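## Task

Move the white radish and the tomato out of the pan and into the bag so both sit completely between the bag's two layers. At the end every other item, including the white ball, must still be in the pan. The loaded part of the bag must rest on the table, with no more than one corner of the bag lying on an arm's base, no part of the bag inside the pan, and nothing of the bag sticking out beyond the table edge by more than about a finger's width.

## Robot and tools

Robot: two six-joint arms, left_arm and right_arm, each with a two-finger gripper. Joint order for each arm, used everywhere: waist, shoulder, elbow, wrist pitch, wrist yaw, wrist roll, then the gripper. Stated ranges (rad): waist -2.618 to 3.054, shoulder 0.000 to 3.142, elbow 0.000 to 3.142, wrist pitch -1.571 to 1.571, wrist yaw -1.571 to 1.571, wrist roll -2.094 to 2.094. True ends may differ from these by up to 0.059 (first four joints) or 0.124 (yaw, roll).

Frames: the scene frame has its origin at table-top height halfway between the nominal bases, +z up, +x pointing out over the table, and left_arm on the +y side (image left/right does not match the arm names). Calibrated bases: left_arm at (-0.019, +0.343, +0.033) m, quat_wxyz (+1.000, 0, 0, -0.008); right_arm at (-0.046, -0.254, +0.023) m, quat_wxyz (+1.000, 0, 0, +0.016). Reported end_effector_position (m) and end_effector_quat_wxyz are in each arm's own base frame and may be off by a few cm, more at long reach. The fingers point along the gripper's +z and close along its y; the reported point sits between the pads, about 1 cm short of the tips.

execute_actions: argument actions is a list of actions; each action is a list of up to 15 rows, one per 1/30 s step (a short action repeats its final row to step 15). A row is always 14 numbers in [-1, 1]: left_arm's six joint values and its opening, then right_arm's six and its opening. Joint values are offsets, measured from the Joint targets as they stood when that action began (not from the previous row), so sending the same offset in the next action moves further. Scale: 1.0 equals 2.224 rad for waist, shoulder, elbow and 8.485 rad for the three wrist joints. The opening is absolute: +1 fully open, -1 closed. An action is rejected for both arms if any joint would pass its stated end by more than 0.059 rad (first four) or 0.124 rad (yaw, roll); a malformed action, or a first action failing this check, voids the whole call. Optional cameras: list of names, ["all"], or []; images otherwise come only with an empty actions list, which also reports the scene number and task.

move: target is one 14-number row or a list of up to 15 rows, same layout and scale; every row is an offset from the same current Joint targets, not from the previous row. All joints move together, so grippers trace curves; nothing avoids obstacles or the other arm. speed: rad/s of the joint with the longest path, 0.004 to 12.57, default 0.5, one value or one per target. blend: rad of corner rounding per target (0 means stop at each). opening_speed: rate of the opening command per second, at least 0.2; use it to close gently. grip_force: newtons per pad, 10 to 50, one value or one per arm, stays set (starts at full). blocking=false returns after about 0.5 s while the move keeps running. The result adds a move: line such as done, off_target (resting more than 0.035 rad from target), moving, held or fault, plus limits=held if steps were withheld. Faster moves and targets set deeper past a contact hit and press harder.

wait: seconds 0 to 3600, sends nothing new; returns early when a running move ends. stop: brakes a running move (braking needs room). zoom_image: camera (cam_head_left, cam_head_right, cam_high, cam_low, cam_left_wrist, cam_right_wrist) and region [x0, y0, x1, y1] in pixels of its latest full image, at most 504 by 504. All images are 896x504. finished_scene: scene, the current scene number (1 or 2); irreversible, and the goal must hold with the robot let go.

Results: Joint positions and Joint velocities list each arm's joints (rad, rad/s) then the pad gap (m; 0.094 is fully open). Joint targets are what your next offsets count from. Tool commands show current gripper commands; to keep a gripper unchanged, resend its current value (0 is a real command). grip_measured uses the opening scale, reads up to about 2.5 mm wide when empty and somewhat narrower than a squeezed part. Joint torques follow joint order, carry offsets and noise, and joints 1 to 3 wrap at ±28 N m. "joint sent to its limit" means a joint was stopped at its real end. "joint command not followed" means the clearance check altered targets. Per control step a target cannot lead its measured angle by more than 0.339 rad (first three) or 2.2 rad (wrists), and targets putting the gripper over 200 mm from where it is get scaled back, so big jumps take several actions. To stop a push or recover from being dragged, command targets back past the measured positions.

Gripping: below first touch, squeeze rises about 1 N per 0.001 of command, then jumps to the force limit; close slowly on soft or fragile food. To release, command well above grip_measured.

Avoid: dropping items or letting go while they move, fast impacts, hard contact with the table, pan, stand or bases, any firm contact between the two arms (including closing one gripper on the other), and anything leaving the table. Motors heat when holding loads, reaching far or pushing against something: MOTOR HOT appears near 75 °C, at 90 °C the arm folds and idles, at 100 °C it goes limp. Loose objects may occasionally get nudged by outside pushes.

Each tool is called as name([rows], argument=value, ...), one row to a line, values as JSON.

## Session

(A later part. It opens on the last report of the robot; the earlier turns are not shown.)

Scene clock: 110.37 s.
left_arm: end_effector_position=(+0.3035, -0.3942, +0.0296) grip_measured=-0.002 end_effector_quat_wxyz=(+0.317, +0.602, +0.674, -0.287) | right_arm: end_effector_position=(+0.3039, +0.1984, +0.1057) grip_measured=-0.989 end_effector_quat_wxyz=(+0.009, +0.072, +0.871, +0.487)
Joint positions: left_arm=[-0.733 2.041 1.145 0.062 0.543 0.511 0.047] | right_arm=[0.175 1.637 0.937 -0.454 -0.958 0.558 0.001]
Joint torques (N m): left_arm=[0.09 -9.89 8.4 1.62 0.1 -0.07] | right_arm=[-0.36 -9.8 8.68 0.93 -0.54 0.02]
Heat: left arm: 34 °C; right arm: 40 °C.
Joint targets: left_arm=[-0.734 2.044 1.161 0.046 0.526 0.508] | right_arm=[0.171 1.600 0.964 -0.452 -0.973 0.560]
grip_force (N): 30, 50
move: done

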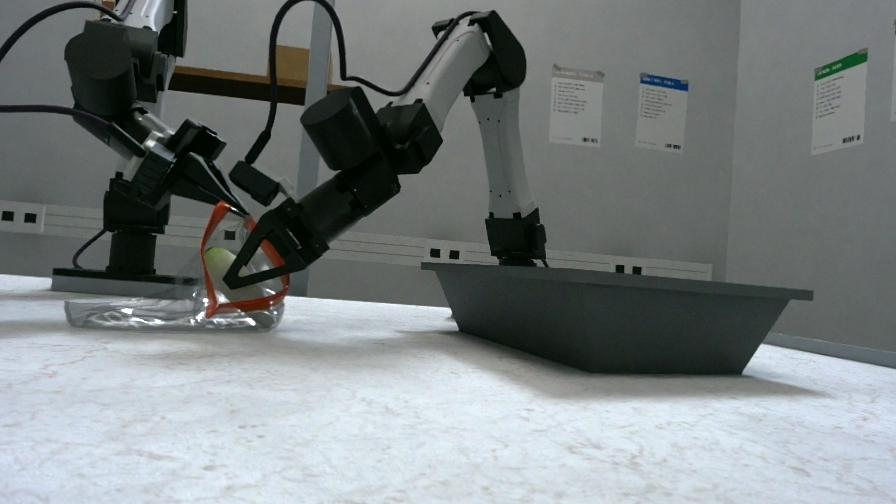

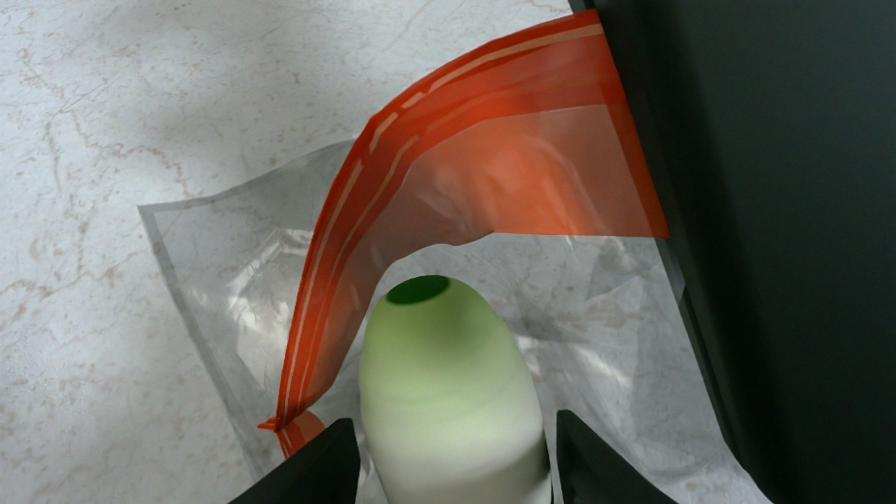

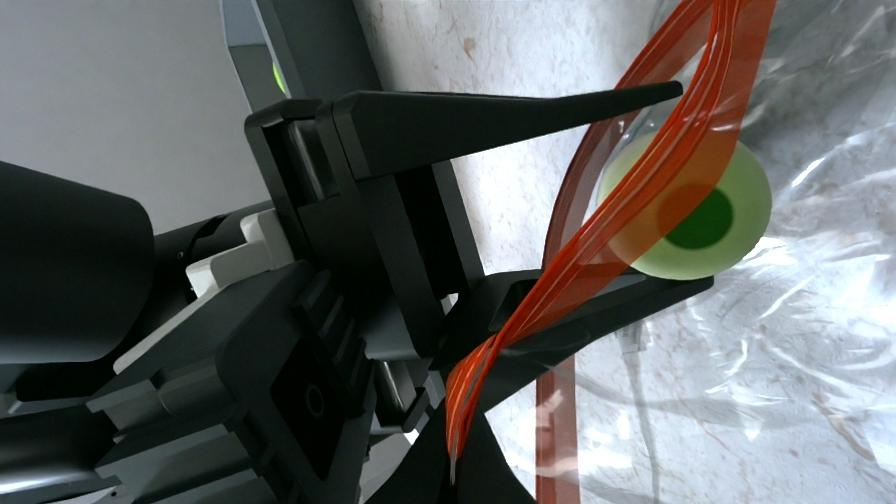

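move(target=[0.0817,-0.1525,-0.0199,-0.0472,0.0149,0.0223,0.05,0,0,0,0,0,0,-1], speed=0.25, cameras=["cam_head_left","cam_low","cam_left_wrist","cam_right_wrist"])

zoom_image(camera="cam_head_left", region=[330, 220, 490, 360])

zoom_image(camera="cam_low", region=[180, 150, 380, 350])

Scene clock: 113.20 s.
left_arm: end_effector_position=(+0.3054, -0.3121, +0.1139) grip_measured=+0.048 end_effector_quat_wxyz=(+0.315, +0.604, +0.677, -0.278) | right_arm: end_effector_position=(+0.3039, +0.1984, +0.1057) grip_measured=-0.989 end_effector_quat_wxyz=(+0.009, +0.072, +0.871, +0.487)
Joint positions: left_arm=[-0.557 1.727 1.13 -0.339 0.637 0.685 0.049] | right_arm=[0.175 1.637 0.937 -0.454 -0.958 0.558 0.001]
Joint torques (N m): left_arm=[0.54 -9.83 6.31 1.45 0.45 0.06] | right_arm=[-0.38 -9.81 8.69 0.93 -0.54 0.02]
Heat: left arm: 34 °C; right arm: 41 °C.
Joint targets: left_arm=[-0.552 1.705 1.116 -0.354 0.652 0.697] | right_arm=[0.171 1.600 0.964 -0.452 -0.973 0.560]
grip_force (N): 30, 50
move: done

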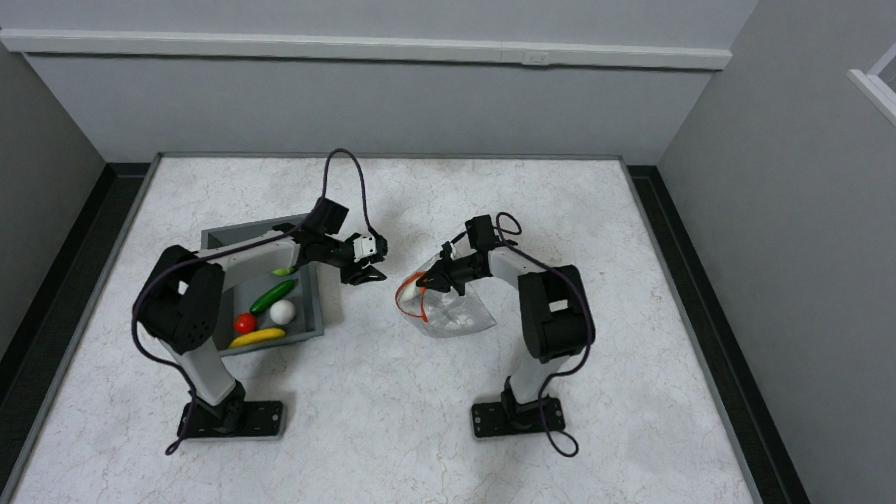

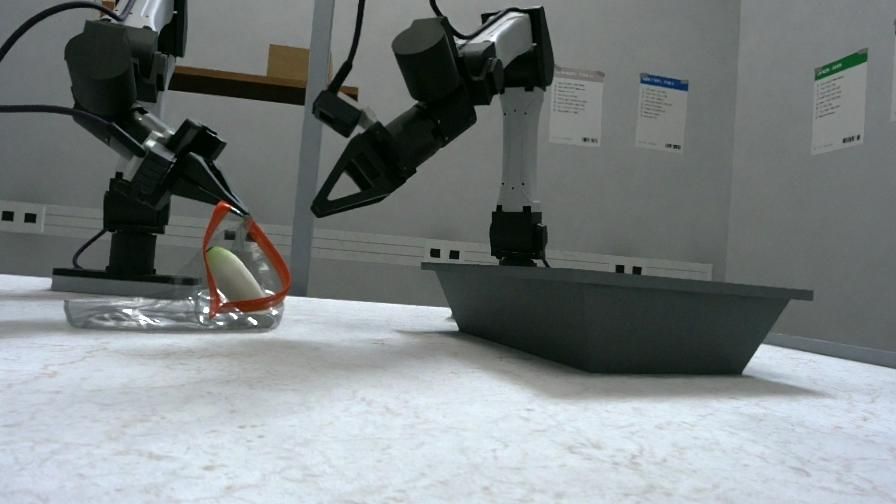

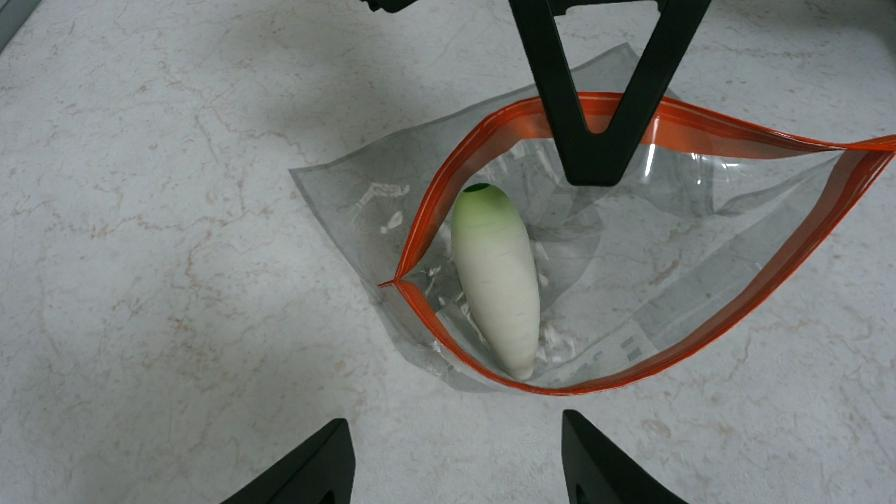

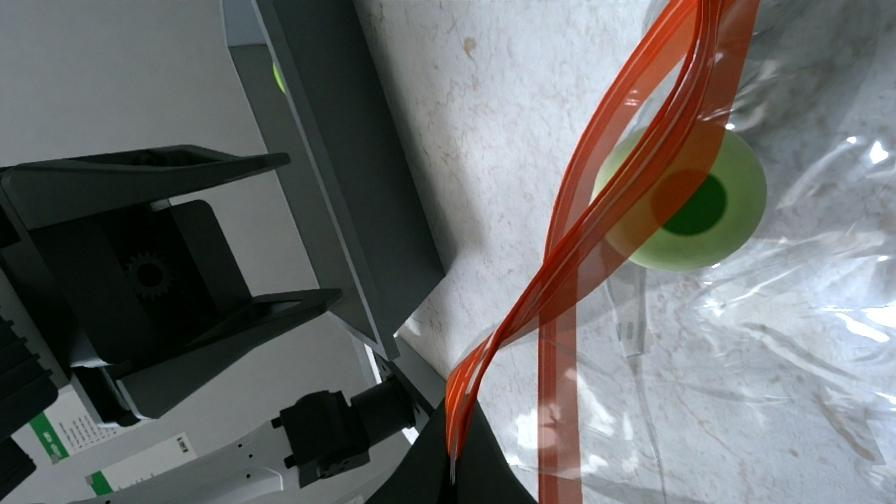

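Scaled by 3.150 from the camera's image (finer frame: 1280x720).

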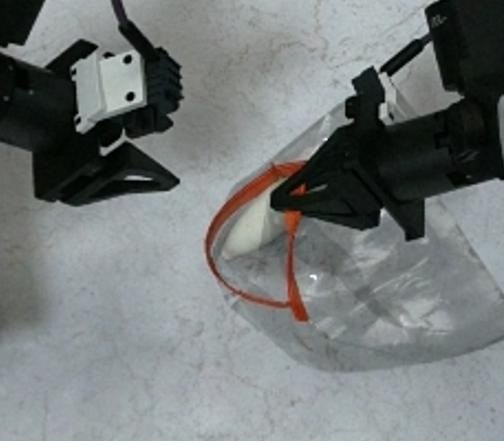

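Scaled by 2.520 from the camera's image (finer frame: 1280x720).

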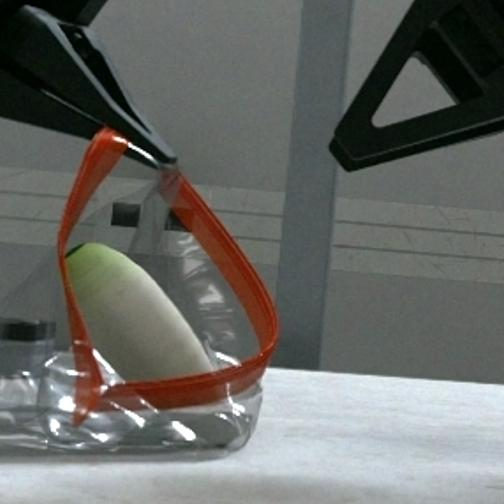

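move([
  [0.0459,-0.0697,0,-0.0172,-0.0179,-0.0232,0.36,0,0,0,0,0,0,-1],
  [0.2527,-0.1202,-0.0349,-0.0964,-0.0768,-0.1242,0.36,0,0,0,0,0,0,-1],
], speed=[0.6,1.0], blend=[0.08,0], cameras=["cam_head_left","cam_left_wrist"])

Scene clock: 116.33 s.
left_arm: end_effector_position=(+0.2396, -0.0018, +0.0861) grip_measured=+0.358 end_effector_quat_wxyz=(+0.001, -0.173, +0.985, -0.009) | right_arm: end_effector_position=(+0.3039, +0.1984, +0.1057) grip_measured=-0.989 end_effector_quat_wxyz=(+0.009, +0.072, +0.871, +0.487)
Joint positions: left_arm=[0.005 1.456 1.05 -1.16 0.017 -0.344 0.064] | right_arm=[0.175 1.637 0.937 -0.454 -0.958 0.558 0.001]
Joint torques (N m): left_arm=[0.57 -6.45 5.76 0.29 -0.17 -0.15] | right_arm=[-0.36 -9.78 8.68 0.94 -0.54 0.02]
Heat: left arm: 33 °C; right arm: 41 °C.
Joint targets: left_arm=[0.009 1.437 1.039 -1.172 0.001 -0.356] | right_arm=[0.171 1.600 0.964 -0.452 -0.973 0.560]
grip_force (N): 30, 50
move: done

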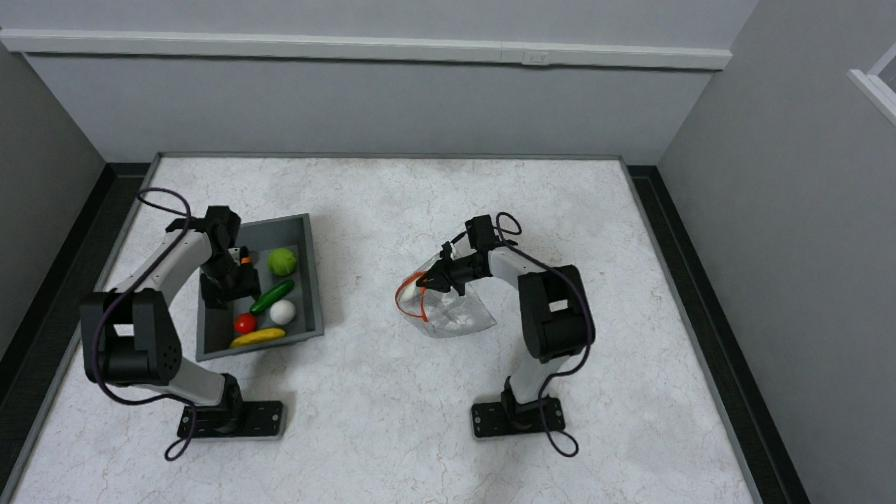

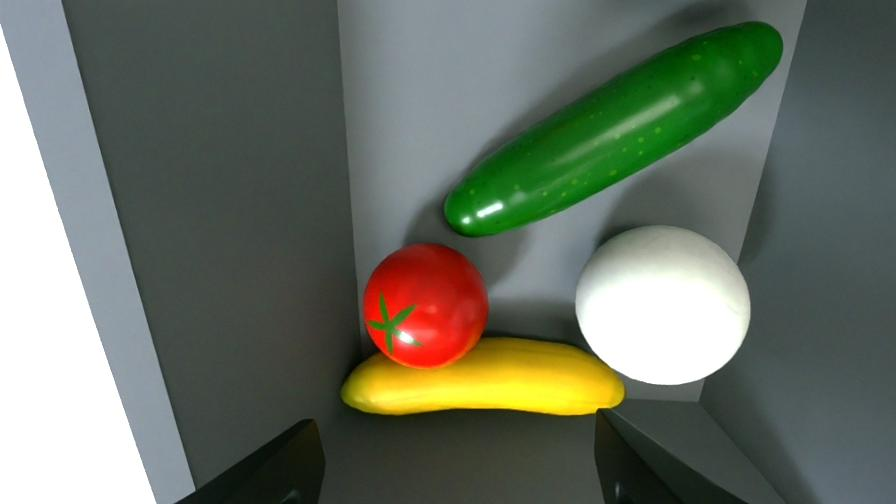

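move([
  [0.029,0.0129,-0.0475,0.0158,0,0.0078,0.36,0,0,0,0,0,0,-1],
  [0.029,0.0368,-0.1356,0.0451,0,0.0078,0.36,0,0,0,0,0,0,-1],
], speed=0.3, blend=[0.03,0], cameras=["cam_left_wrist"])

Scene clock: 119.47 s.
left_arm: end_effector_position=(+0.2240, +0.0126, +0.0033) grip_measured=+0.358 end_effector_quat_wxyz=(+0.003, -0.184, +0.983, -0.008) | right_arm: end_effector_position=(+0.3039, +0.1984, +0.1057) grip_measured=-0.989 end_effector_quat_wxyz=(+0.009, +0.072, +0.871, +0.487)
Joint positions: left_arm=[0.068 1.508 0.746 -0.8 0.016 -0.303 0.064] | right_arm=[0.175 1.637 0.937 -0.454 -0.958 0.558 0.001]
Joint torques (N m): left_arm=[0.64 -3.95 5.22 0.55 -0.15 0.06] | right_arm=[-0.36 -9.8 8.68 0.93 -0.54 0.02]
Heat: left arm: 33 °C; right arm: 41 °C.
Joint targets: left_arm=[0.074 1.519 0.737 -0.790 0.001 -0.290] | right_arm=[0.171 1.600 0.964 -0.452 -0.973 0.560]
grip_force (N): 30, 50
move: done

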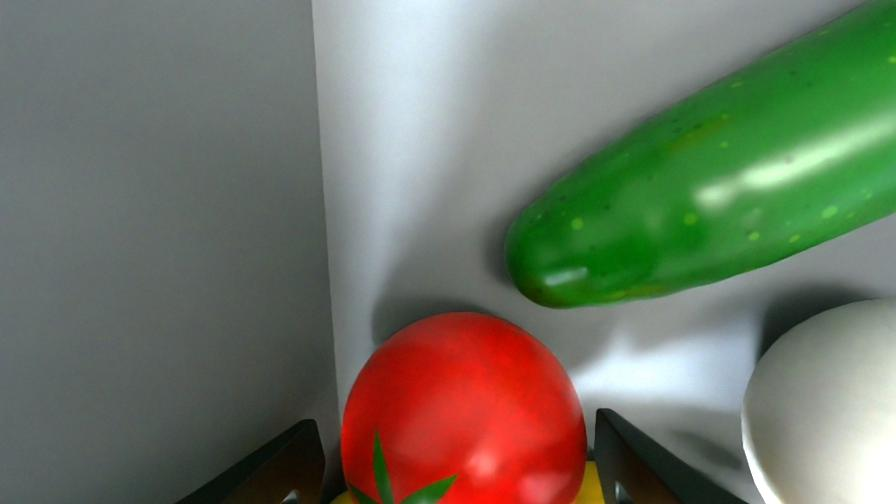

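move(target=[0,0,0,0,0,0,-0.15,0,0,0,0,0,0,-1], opening_speed=0.4, grip_force=[25,50], cameras=["cam_left_wrist"])

Scene clock: 121.10 s.
left_arm: end_effector_position=(+0.2241, +0.0126, +0.0033) grip_measured=-0.004 end_effector_quat_wxyz=(+0.004, -0.184, +0.983, -0.008) | right_arm: end_effector_position=(+0.3039, +0.1984, +0.1057) grip_measured=-0.989 end_effector_quat_wxyz=(+0.009, +0.072, +0.871, +0.487)
Joint positions: left_arm=[0.068 1.508 0.746 -0.8 0.016 -0.303 0.047] | right_arm=[0.175 1.637 0.937 -0.454 -0.958 0.558 0.001]
Joint torques (N m): left_arm=[0.65 -3.97 5.22 0.55 -0.15 0.07] | right_arm=[-0.38 -9.8 8.66 0.93 -0.54 0.02]
Heat: left arm: 33 °C; right arm: 42 °C.
Joint targets: left_arm=[0.074 1.519 0.737 -0.790 0.001 -0.290] | right_arm=[0.171 1.600 0.964 -0.452 -0.973 0.560]
grip_force (N): 25, 50
move: done

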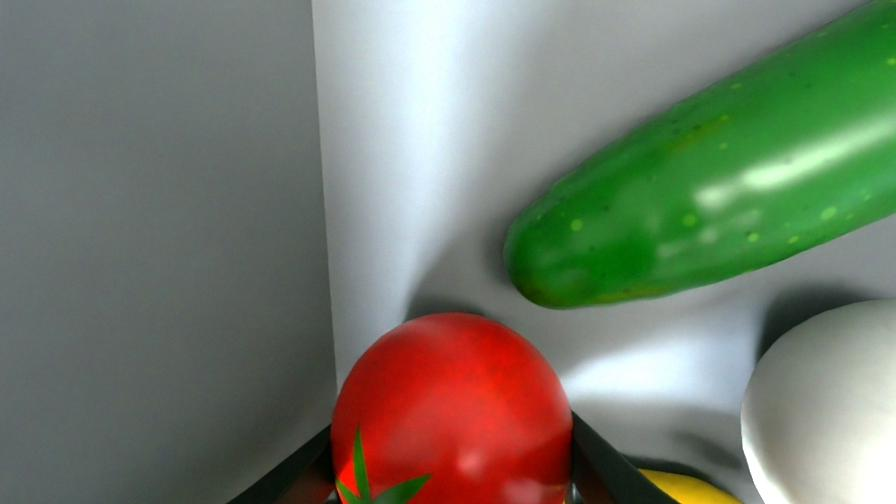

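move([
  [0,-0.0368,0.1356,-0.0451,0,0,-0.15,0,0,0,0,0,0,-1],
  [-0.2131,-0.0085,0.1704,0.0283,0.0529,0.0837,-0.15,0,0,0,0,0,0,-1],
  [-0.2815,0.0836,0.1704,0.0514,0.0767,0.1163,-0.15,0,0,0,0,0,0,-1],
], speed=[0.5,0.8,0.5], blend=[0.08,0.08,0], cameras=["cam_head_left","cam_low","cam_left_wrist","cam_right_wrist"])

zoom_image(camera="cam_head_left", region=[330, 220, 490, 360])

zoom_image(camera="cam_low", region=[180, 150, 380, 350])

Scene clock: 124.80 s.
left_arm: end_effector_position=(+0.2969, -0.3037, +0.1124) grip_measured=-0.009 end_effector_quat_wxyz=(+0.305, +0.601, +0.684, -0.278) | right_arm: end_effector_position=(+0.3039, +0.1984, +0.1057) grip_measured=-0.989 end_effector_quat_wxyz=(+0.009, +0.072, +0.871, +0.487)
Joint positions: left_arm=[-0.551 1.694 1.098 -0.362 0.635 0.683 0.047] | right_arm=[0.175 1.637 0.937 -0.454 -0.958 0.558 0.001]
Joint torques (N m): left_arm=[0.1 -6.91 9.36 1.68 0.49 0.06] | right_arm=[-0.36 -9.8 8.68 0.93 -0.54 0.02]
Heat: left arm: 33 °C; right arm: 42 °C.
Joint targets: left_arm=[-0.552 1.705 1.116 -0.354 0.652 0.696] | right_arm=[0.171 1.600 0.964 -0.452 -0.973 0.560]
grip_force (N): 25, 50
move: done

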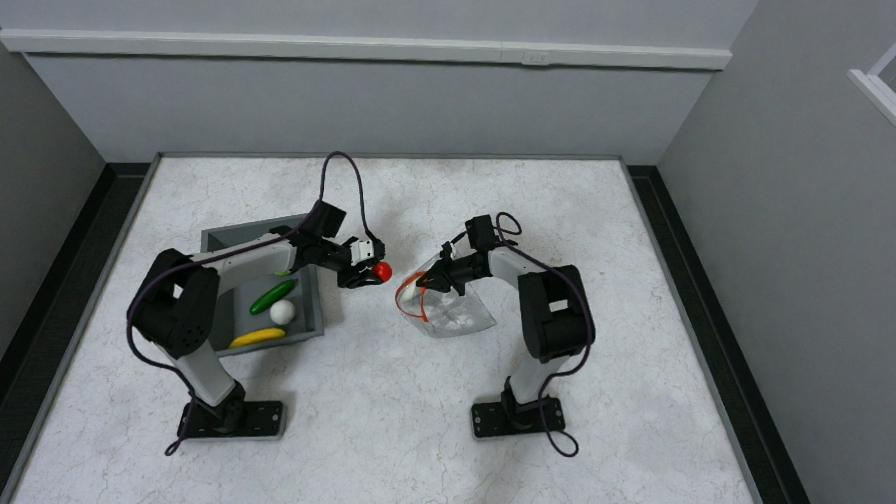

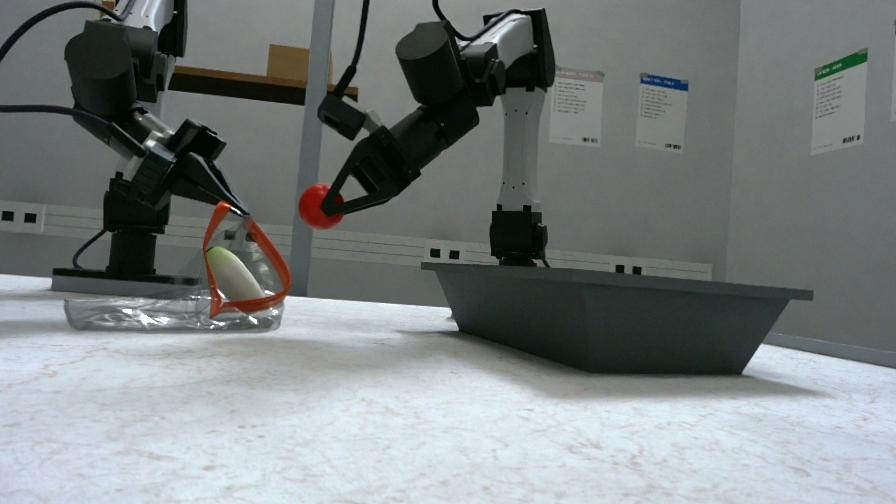

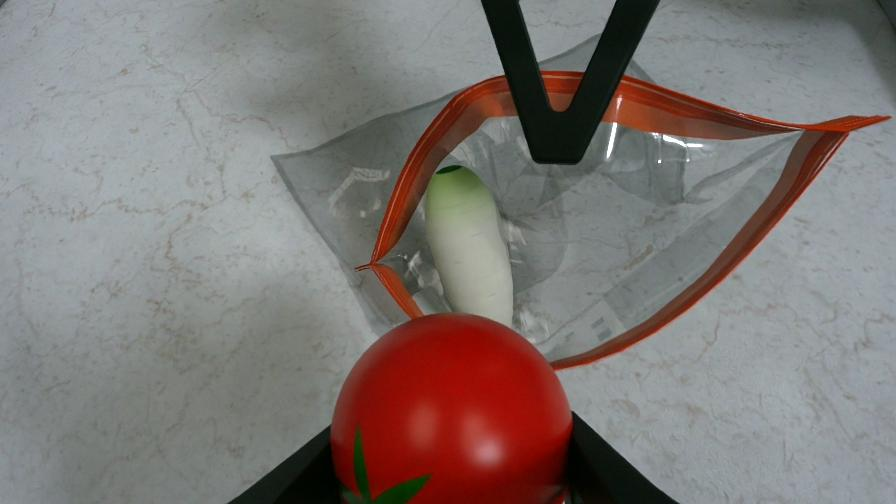

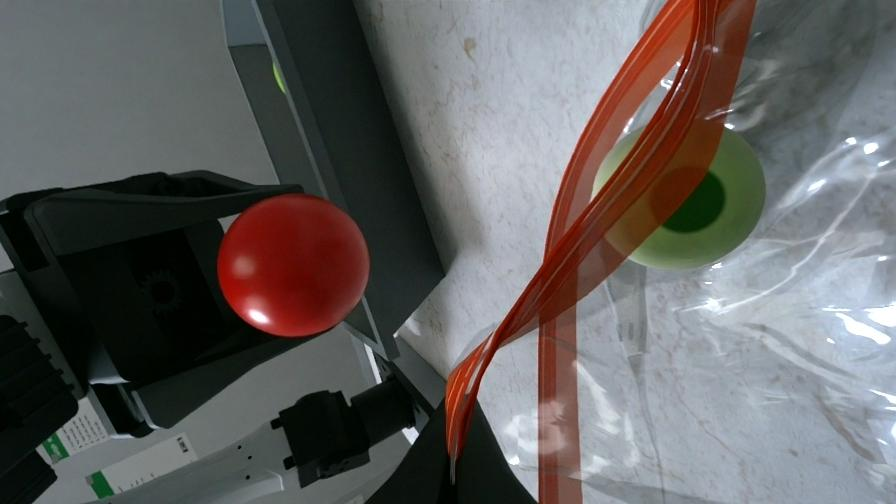

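Scaled by 3.150 from the camera's image (finer frame: 1280x720).

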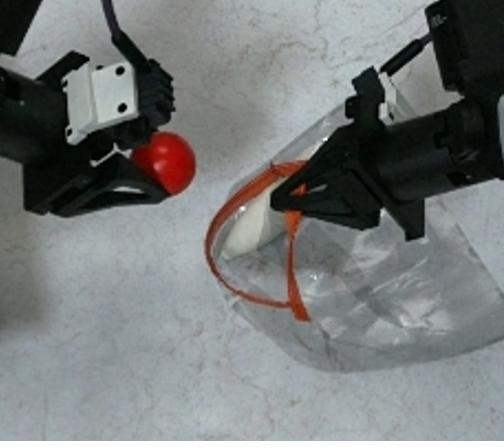

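Scaled by 2.520 from the camera's image (finer frame: 1280x720).

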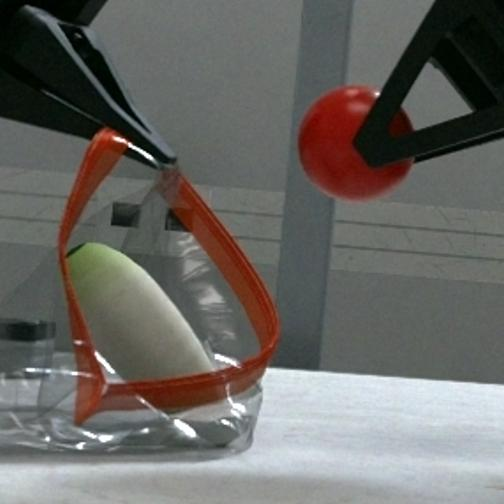

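move(target=[-0.0301,-0.0018,-0.228,0.0944,0.0163,-0.0243,-0.15,0,0,0,0,0,0,-1], speed=0.5, cameras=["cam_head_left","cam_low","cam_left_wrist","cam_right_wrist"])

zoom_image(camera="cam_head_left", region=[330, 220, 490, 360])

zoom_image(camera="cam_low", region=[180, 150, 380, 350])

Scene clock: 128.63 s.
left_arm: end_effector_position=(+0.2418, -0.3186, +0.0702) grip_measured=-0.009 end_effector_quat_wxyz=(+0.398, +0.582, +0.612, -0.359) | right_arm: end_effector_position=(+0.3039, +0.1984, +0.1057) grip_measured=-0.989 end_effector_quat_wxyz=(+0.009, +0.072, +0.871, +0.487)
Joint positions: left_arm=[-0.612 1.694 0.618 0.439 0.774 0.503 0.047] | right_arm=[0.175 1.637 0.937 -0.454 -0.958 0.558 0.001]
Joint torques (N m): left_arm=[-0.28 -5.98 5.34 2.04 0.42 -0.17] | right_arm=[-0.35 -9.8 8.68 0.93 -0.54 0.01]
Heat: left arm: 33 °C; right arm: 42 °C.
Joint targets: left_arm=[-0.619 1.701 0.609 0.447 0.790 0.490] | right_arm=[0.171 1.600 0.964 -0.452 -0.973 0.560]
grip_force (N): 25, 50
move: done

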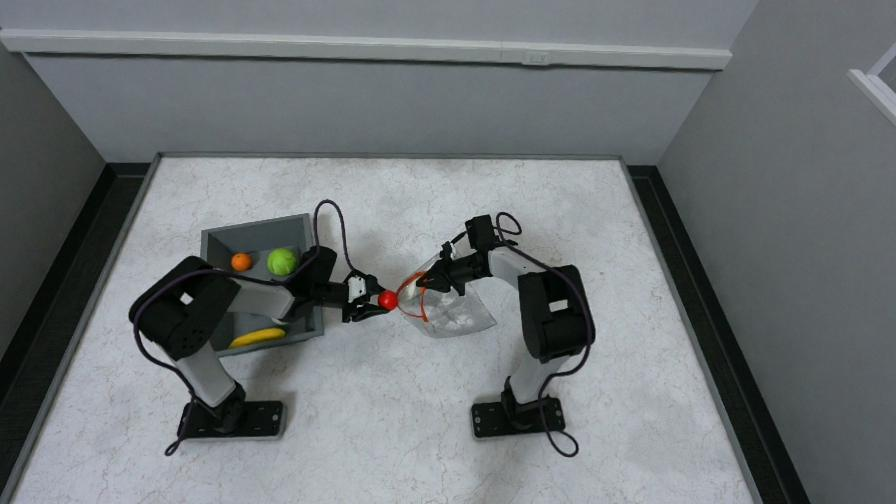

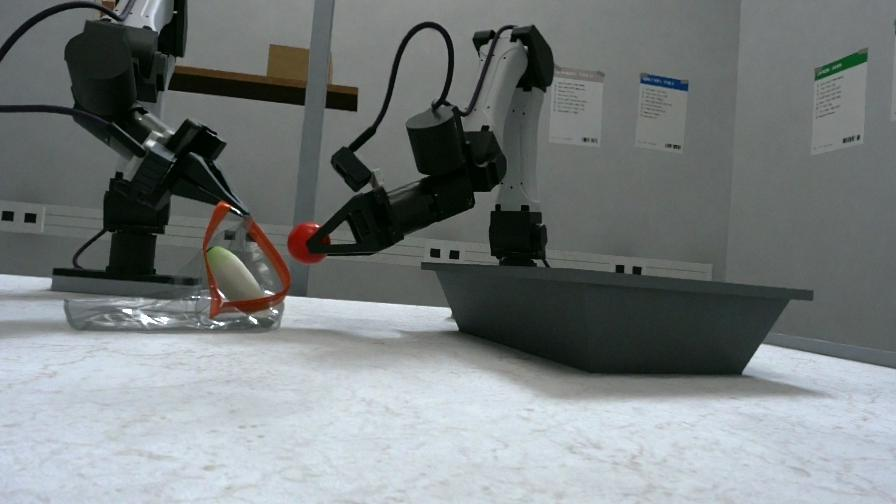

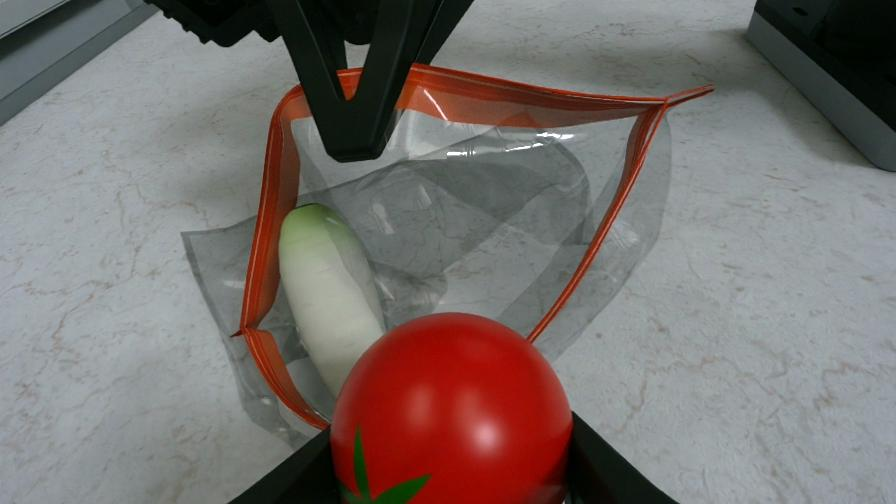

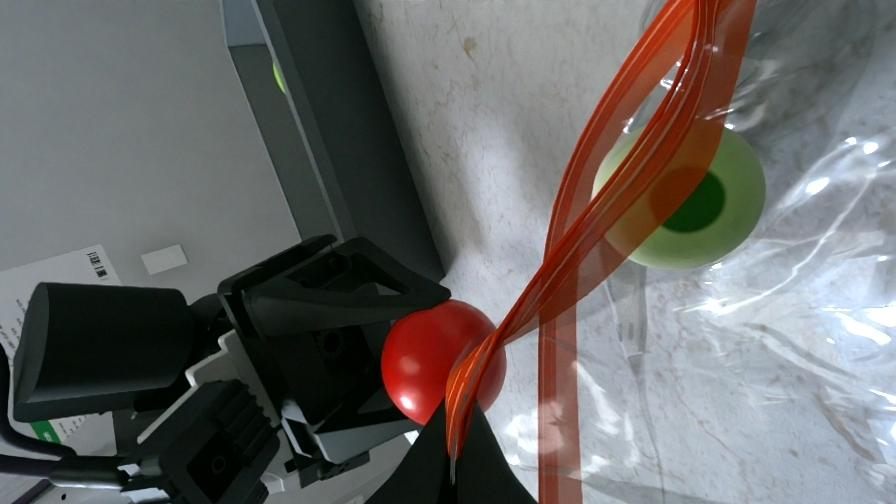

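Scaled by 3.150 from the camera's image (finer frame: 1280x720).

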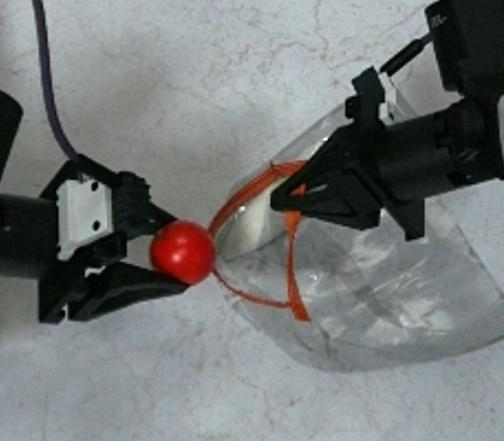

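Scaled by 2.520 from the camera's image (finer frame: 1280x720).

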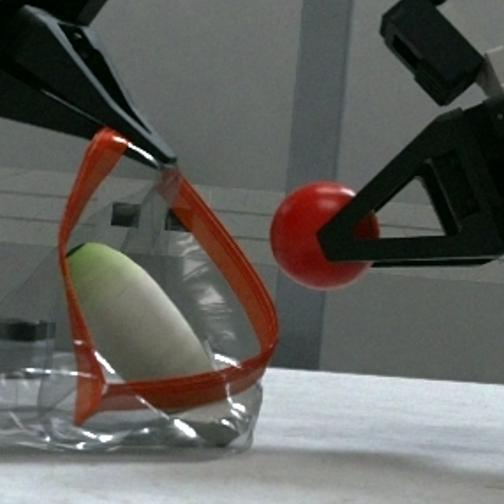

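move(target=[-0.0916,0.1923,0.0798,0.041,-0.0199,-0.0176,-0.15,0,0,0,0,0,0,-1], speed=0.22, cameras=["cam_head_left","cam_low","cam_left_wrist","cam_right_wrist"])

zoom_image(camera="cam_head_left", region=[330, 220, 490, 360])

zoom_image(camera="cam_low", region=[180, 150, 380, 350])

Scene clock: 131.67 s.
left_arm: end_effector_position=(+0.2340, -0.4002, +0.0031) grip_measured=-0.009 end_effector_quat_wxyz=(+0.388, +0.585, +0.607, -0.373) | right_arm: end_effector_position=(+0.3039, +0.1984, +0.1057) grip_measured=-0.989 end_effector_quat_wxyz=(+0.009, +0.072, +0.870, +0.487)
Joint positions: left_arm=[-0.816 2.11 0.769 0.79 0.639 0.353 0.047] | right_arm=[0.175 1.637 0.937 -0.454 -0.958 0.558 0.001]
Joint torques (N m): left_arm=[-0.29 -7.58 6.52 2.19 0.04 -0.17] | right_arm=[-0.36 -9.81 8.68 0.93 -0.54 0.01]
Heat: left arm: 33 °C; right arm: 43 °C.
Joint targets: left_arm=[-0.823 2.129 0.786 0.795 0.621 0.341] | right_arm=[0.171 1.600 0.964 -0.452 -0.973 0.560]
grip_force (N): 25, 50
move: done

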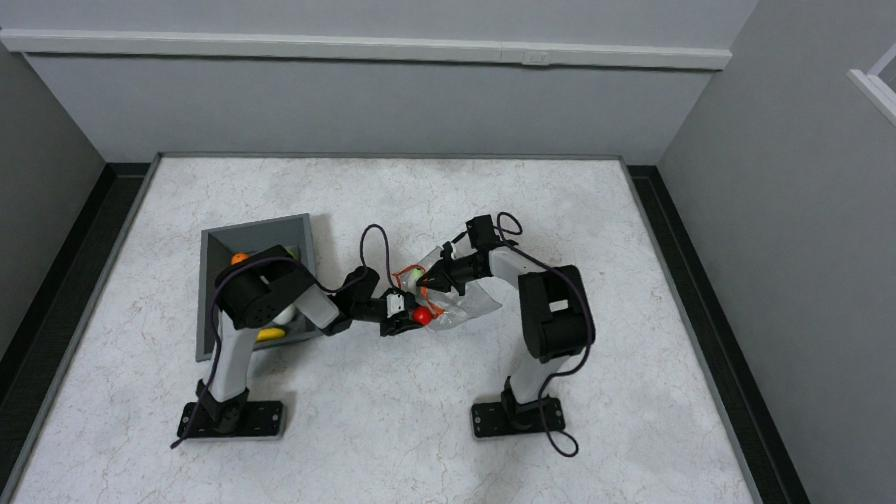

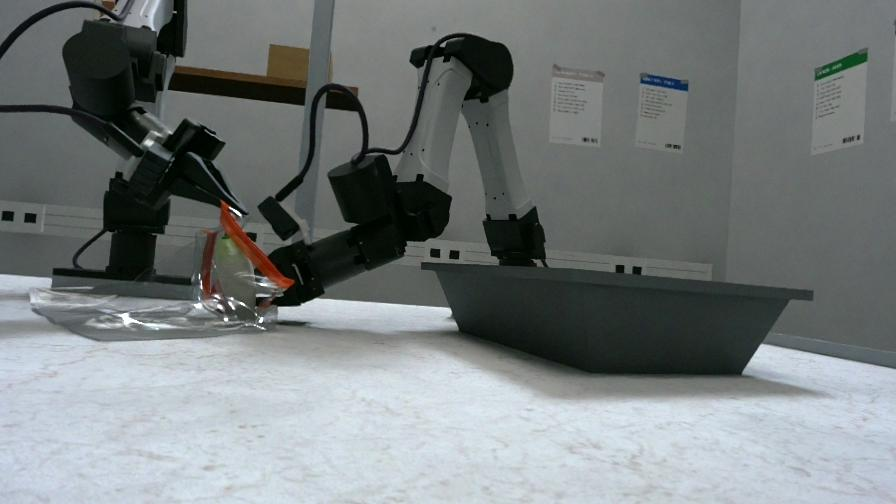

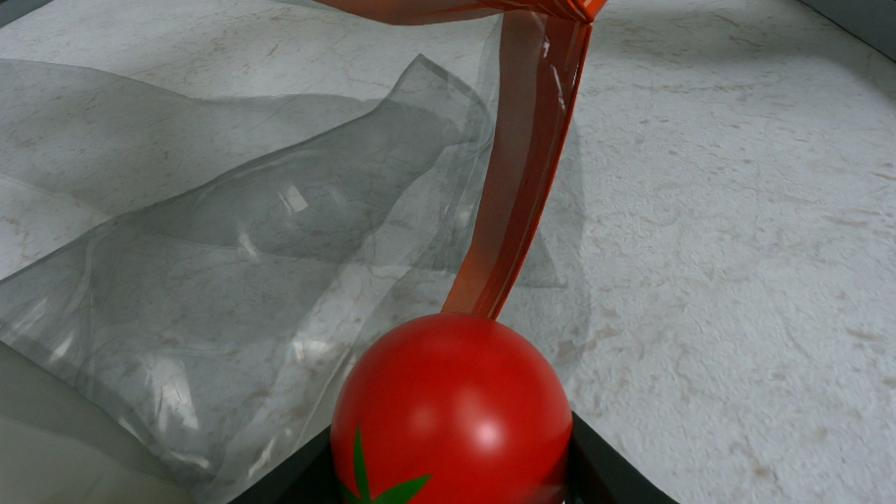

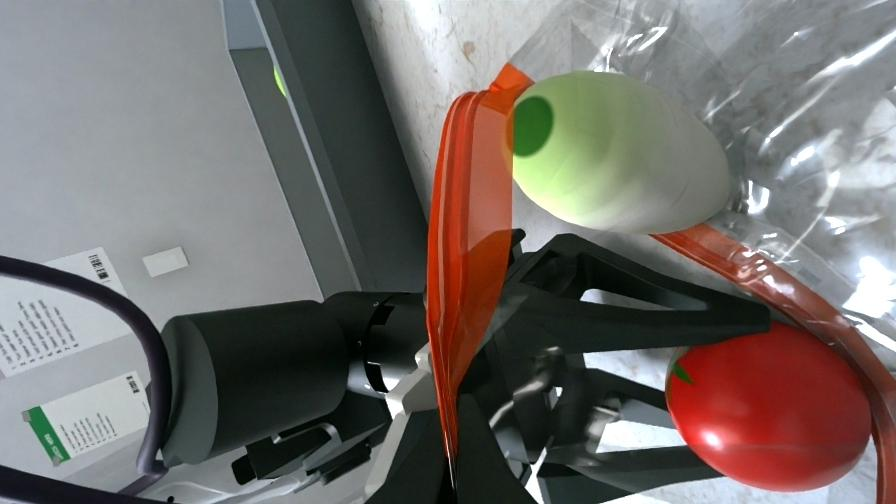

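Scaled by 3.150 from the camera's image (finer frame: 1280x720).

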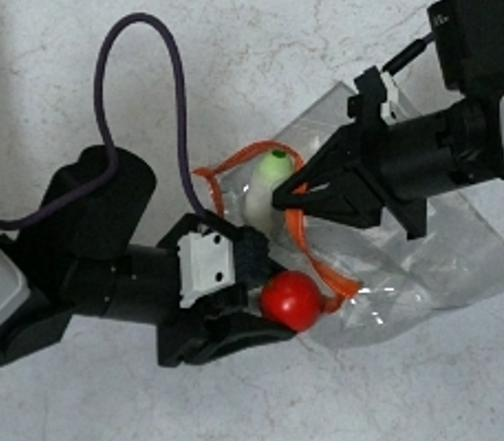

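Scaled by 2.520 from the camera's image (finer frame: 1280x720).

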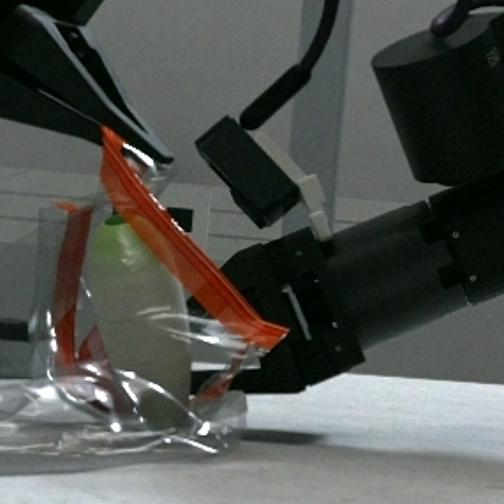

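move(target=[0.0916,-0.1923,-0.0798,-0.041,0.0199,0.0176,-0.15,0,0,0,0,0,0,-1], speed=0.25, cameras=["cam_head_left","cam_low","cam_left_wrist","cam_right_wrist"])

zoom_image(camera="cam_head_left", region=[330, 220, 490, 360])

zoom_image(camera="cam_low", region=[180, 150, 380, 350])

Scene clock: 134.37 s.
left_arm: end_effector_position=(+0.2399, -0.3227, +0.0643) grip_measured=-0.009 end_effector_quat_wxyz=(+0.390, +0.577, +0.617, -0.367) | right_arm: end_effector_position=(+0.3039, +0.1984, +0.1057) grip_measured=-0.989 end_effector_quat_wxyz=(+0.009, +0.072, +0.870, +0.487)
Joint positions: left_arm=[-0.624 1.723 0.62 0.463 0.774 0.477 0.047] | right_arm=[0.175 1.637 0.937 -0.454 -0.958 0.558 0.001]
Joint torques (N m): left_arm=[0.65 -8.4 4.94 1.8 0.42 0.05] | right_arm=[-0.36 -9.78 8.68 0.94 -0.54 0.02]
Heat: left arm: 33 °C; right arm: 43 °C.
Joint targets: left_arm=[-0.619 1.701 0.609 0.448 0.790 0.490] | right_arm=[0.171 1.600 0.964 -0.452 -0.973 0.560]
grip_force (N): 25, 50
move: done

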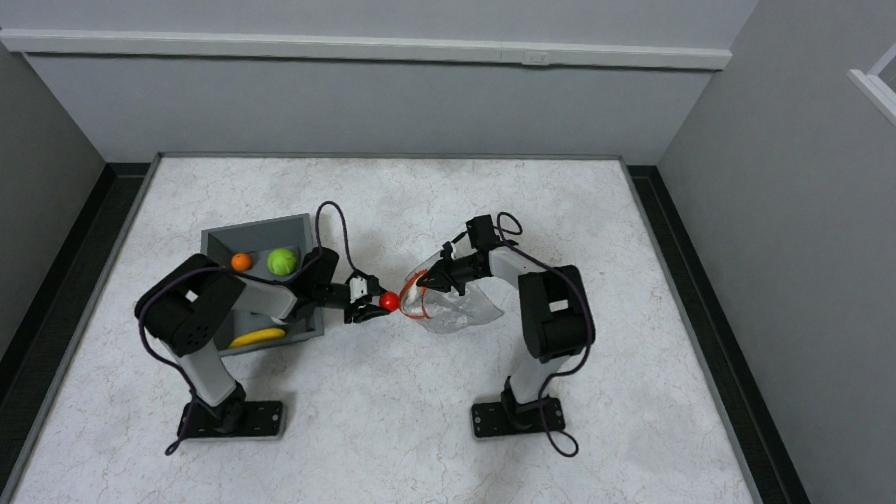

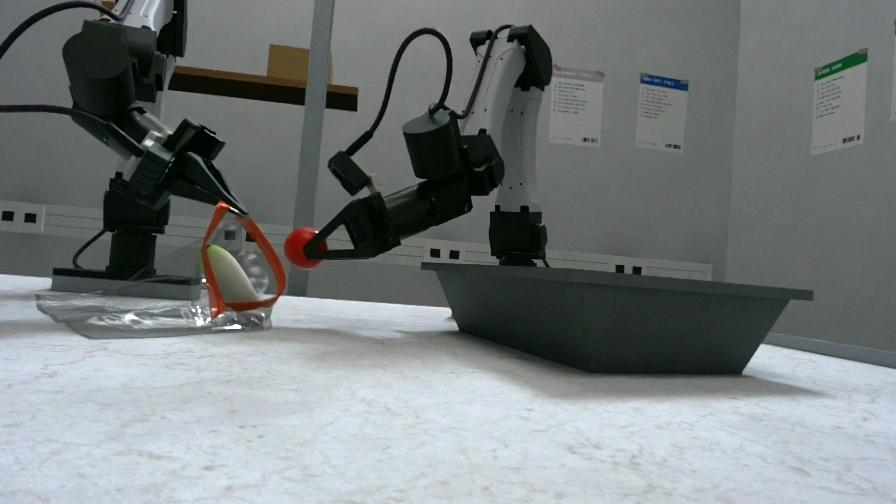

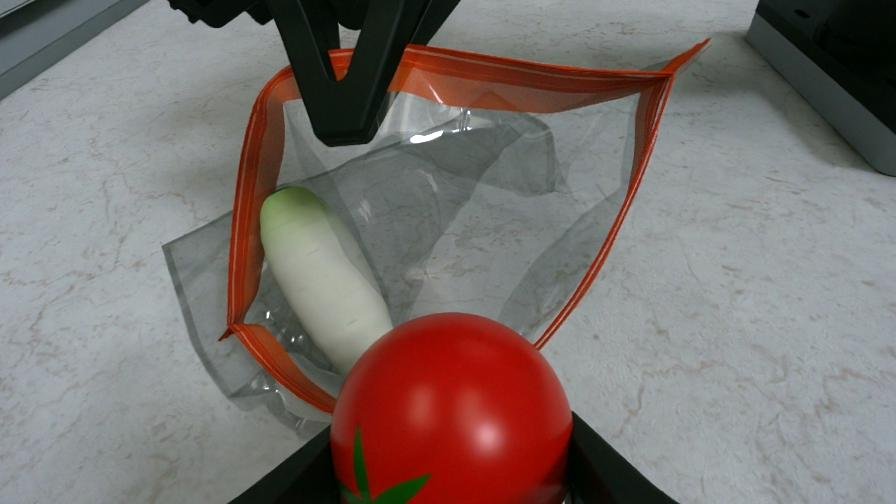

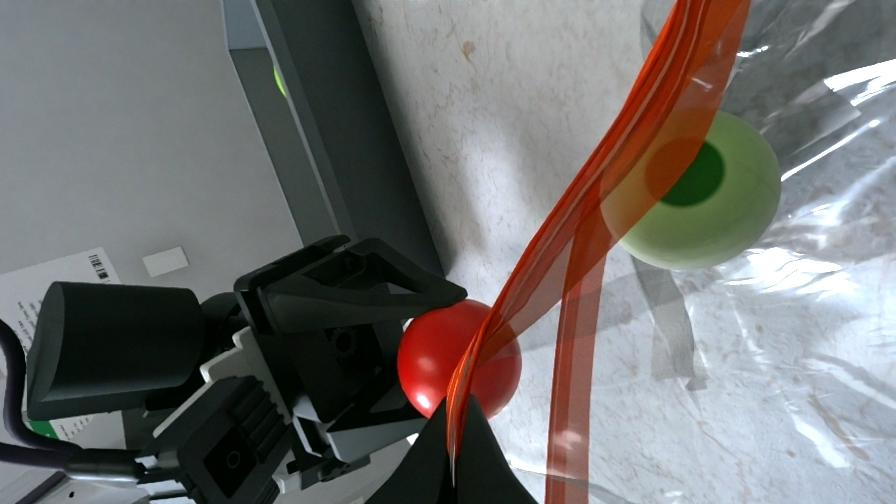

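Scaled by 3.150 from the camera's image (finer frame: 1280x720).

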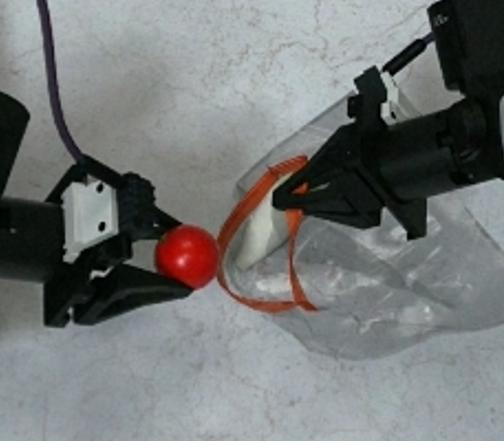

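Scaled by 2.520 from the camera's image (finer frame: 1280x720).

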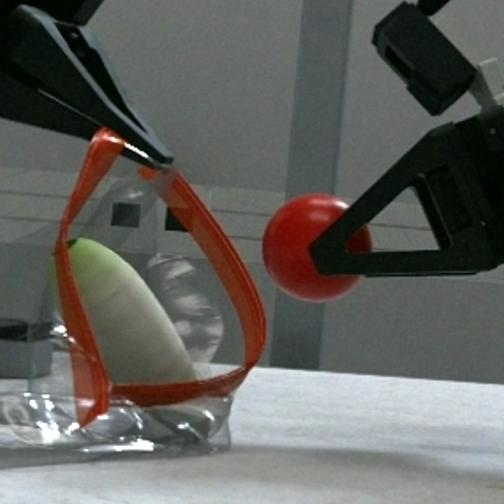

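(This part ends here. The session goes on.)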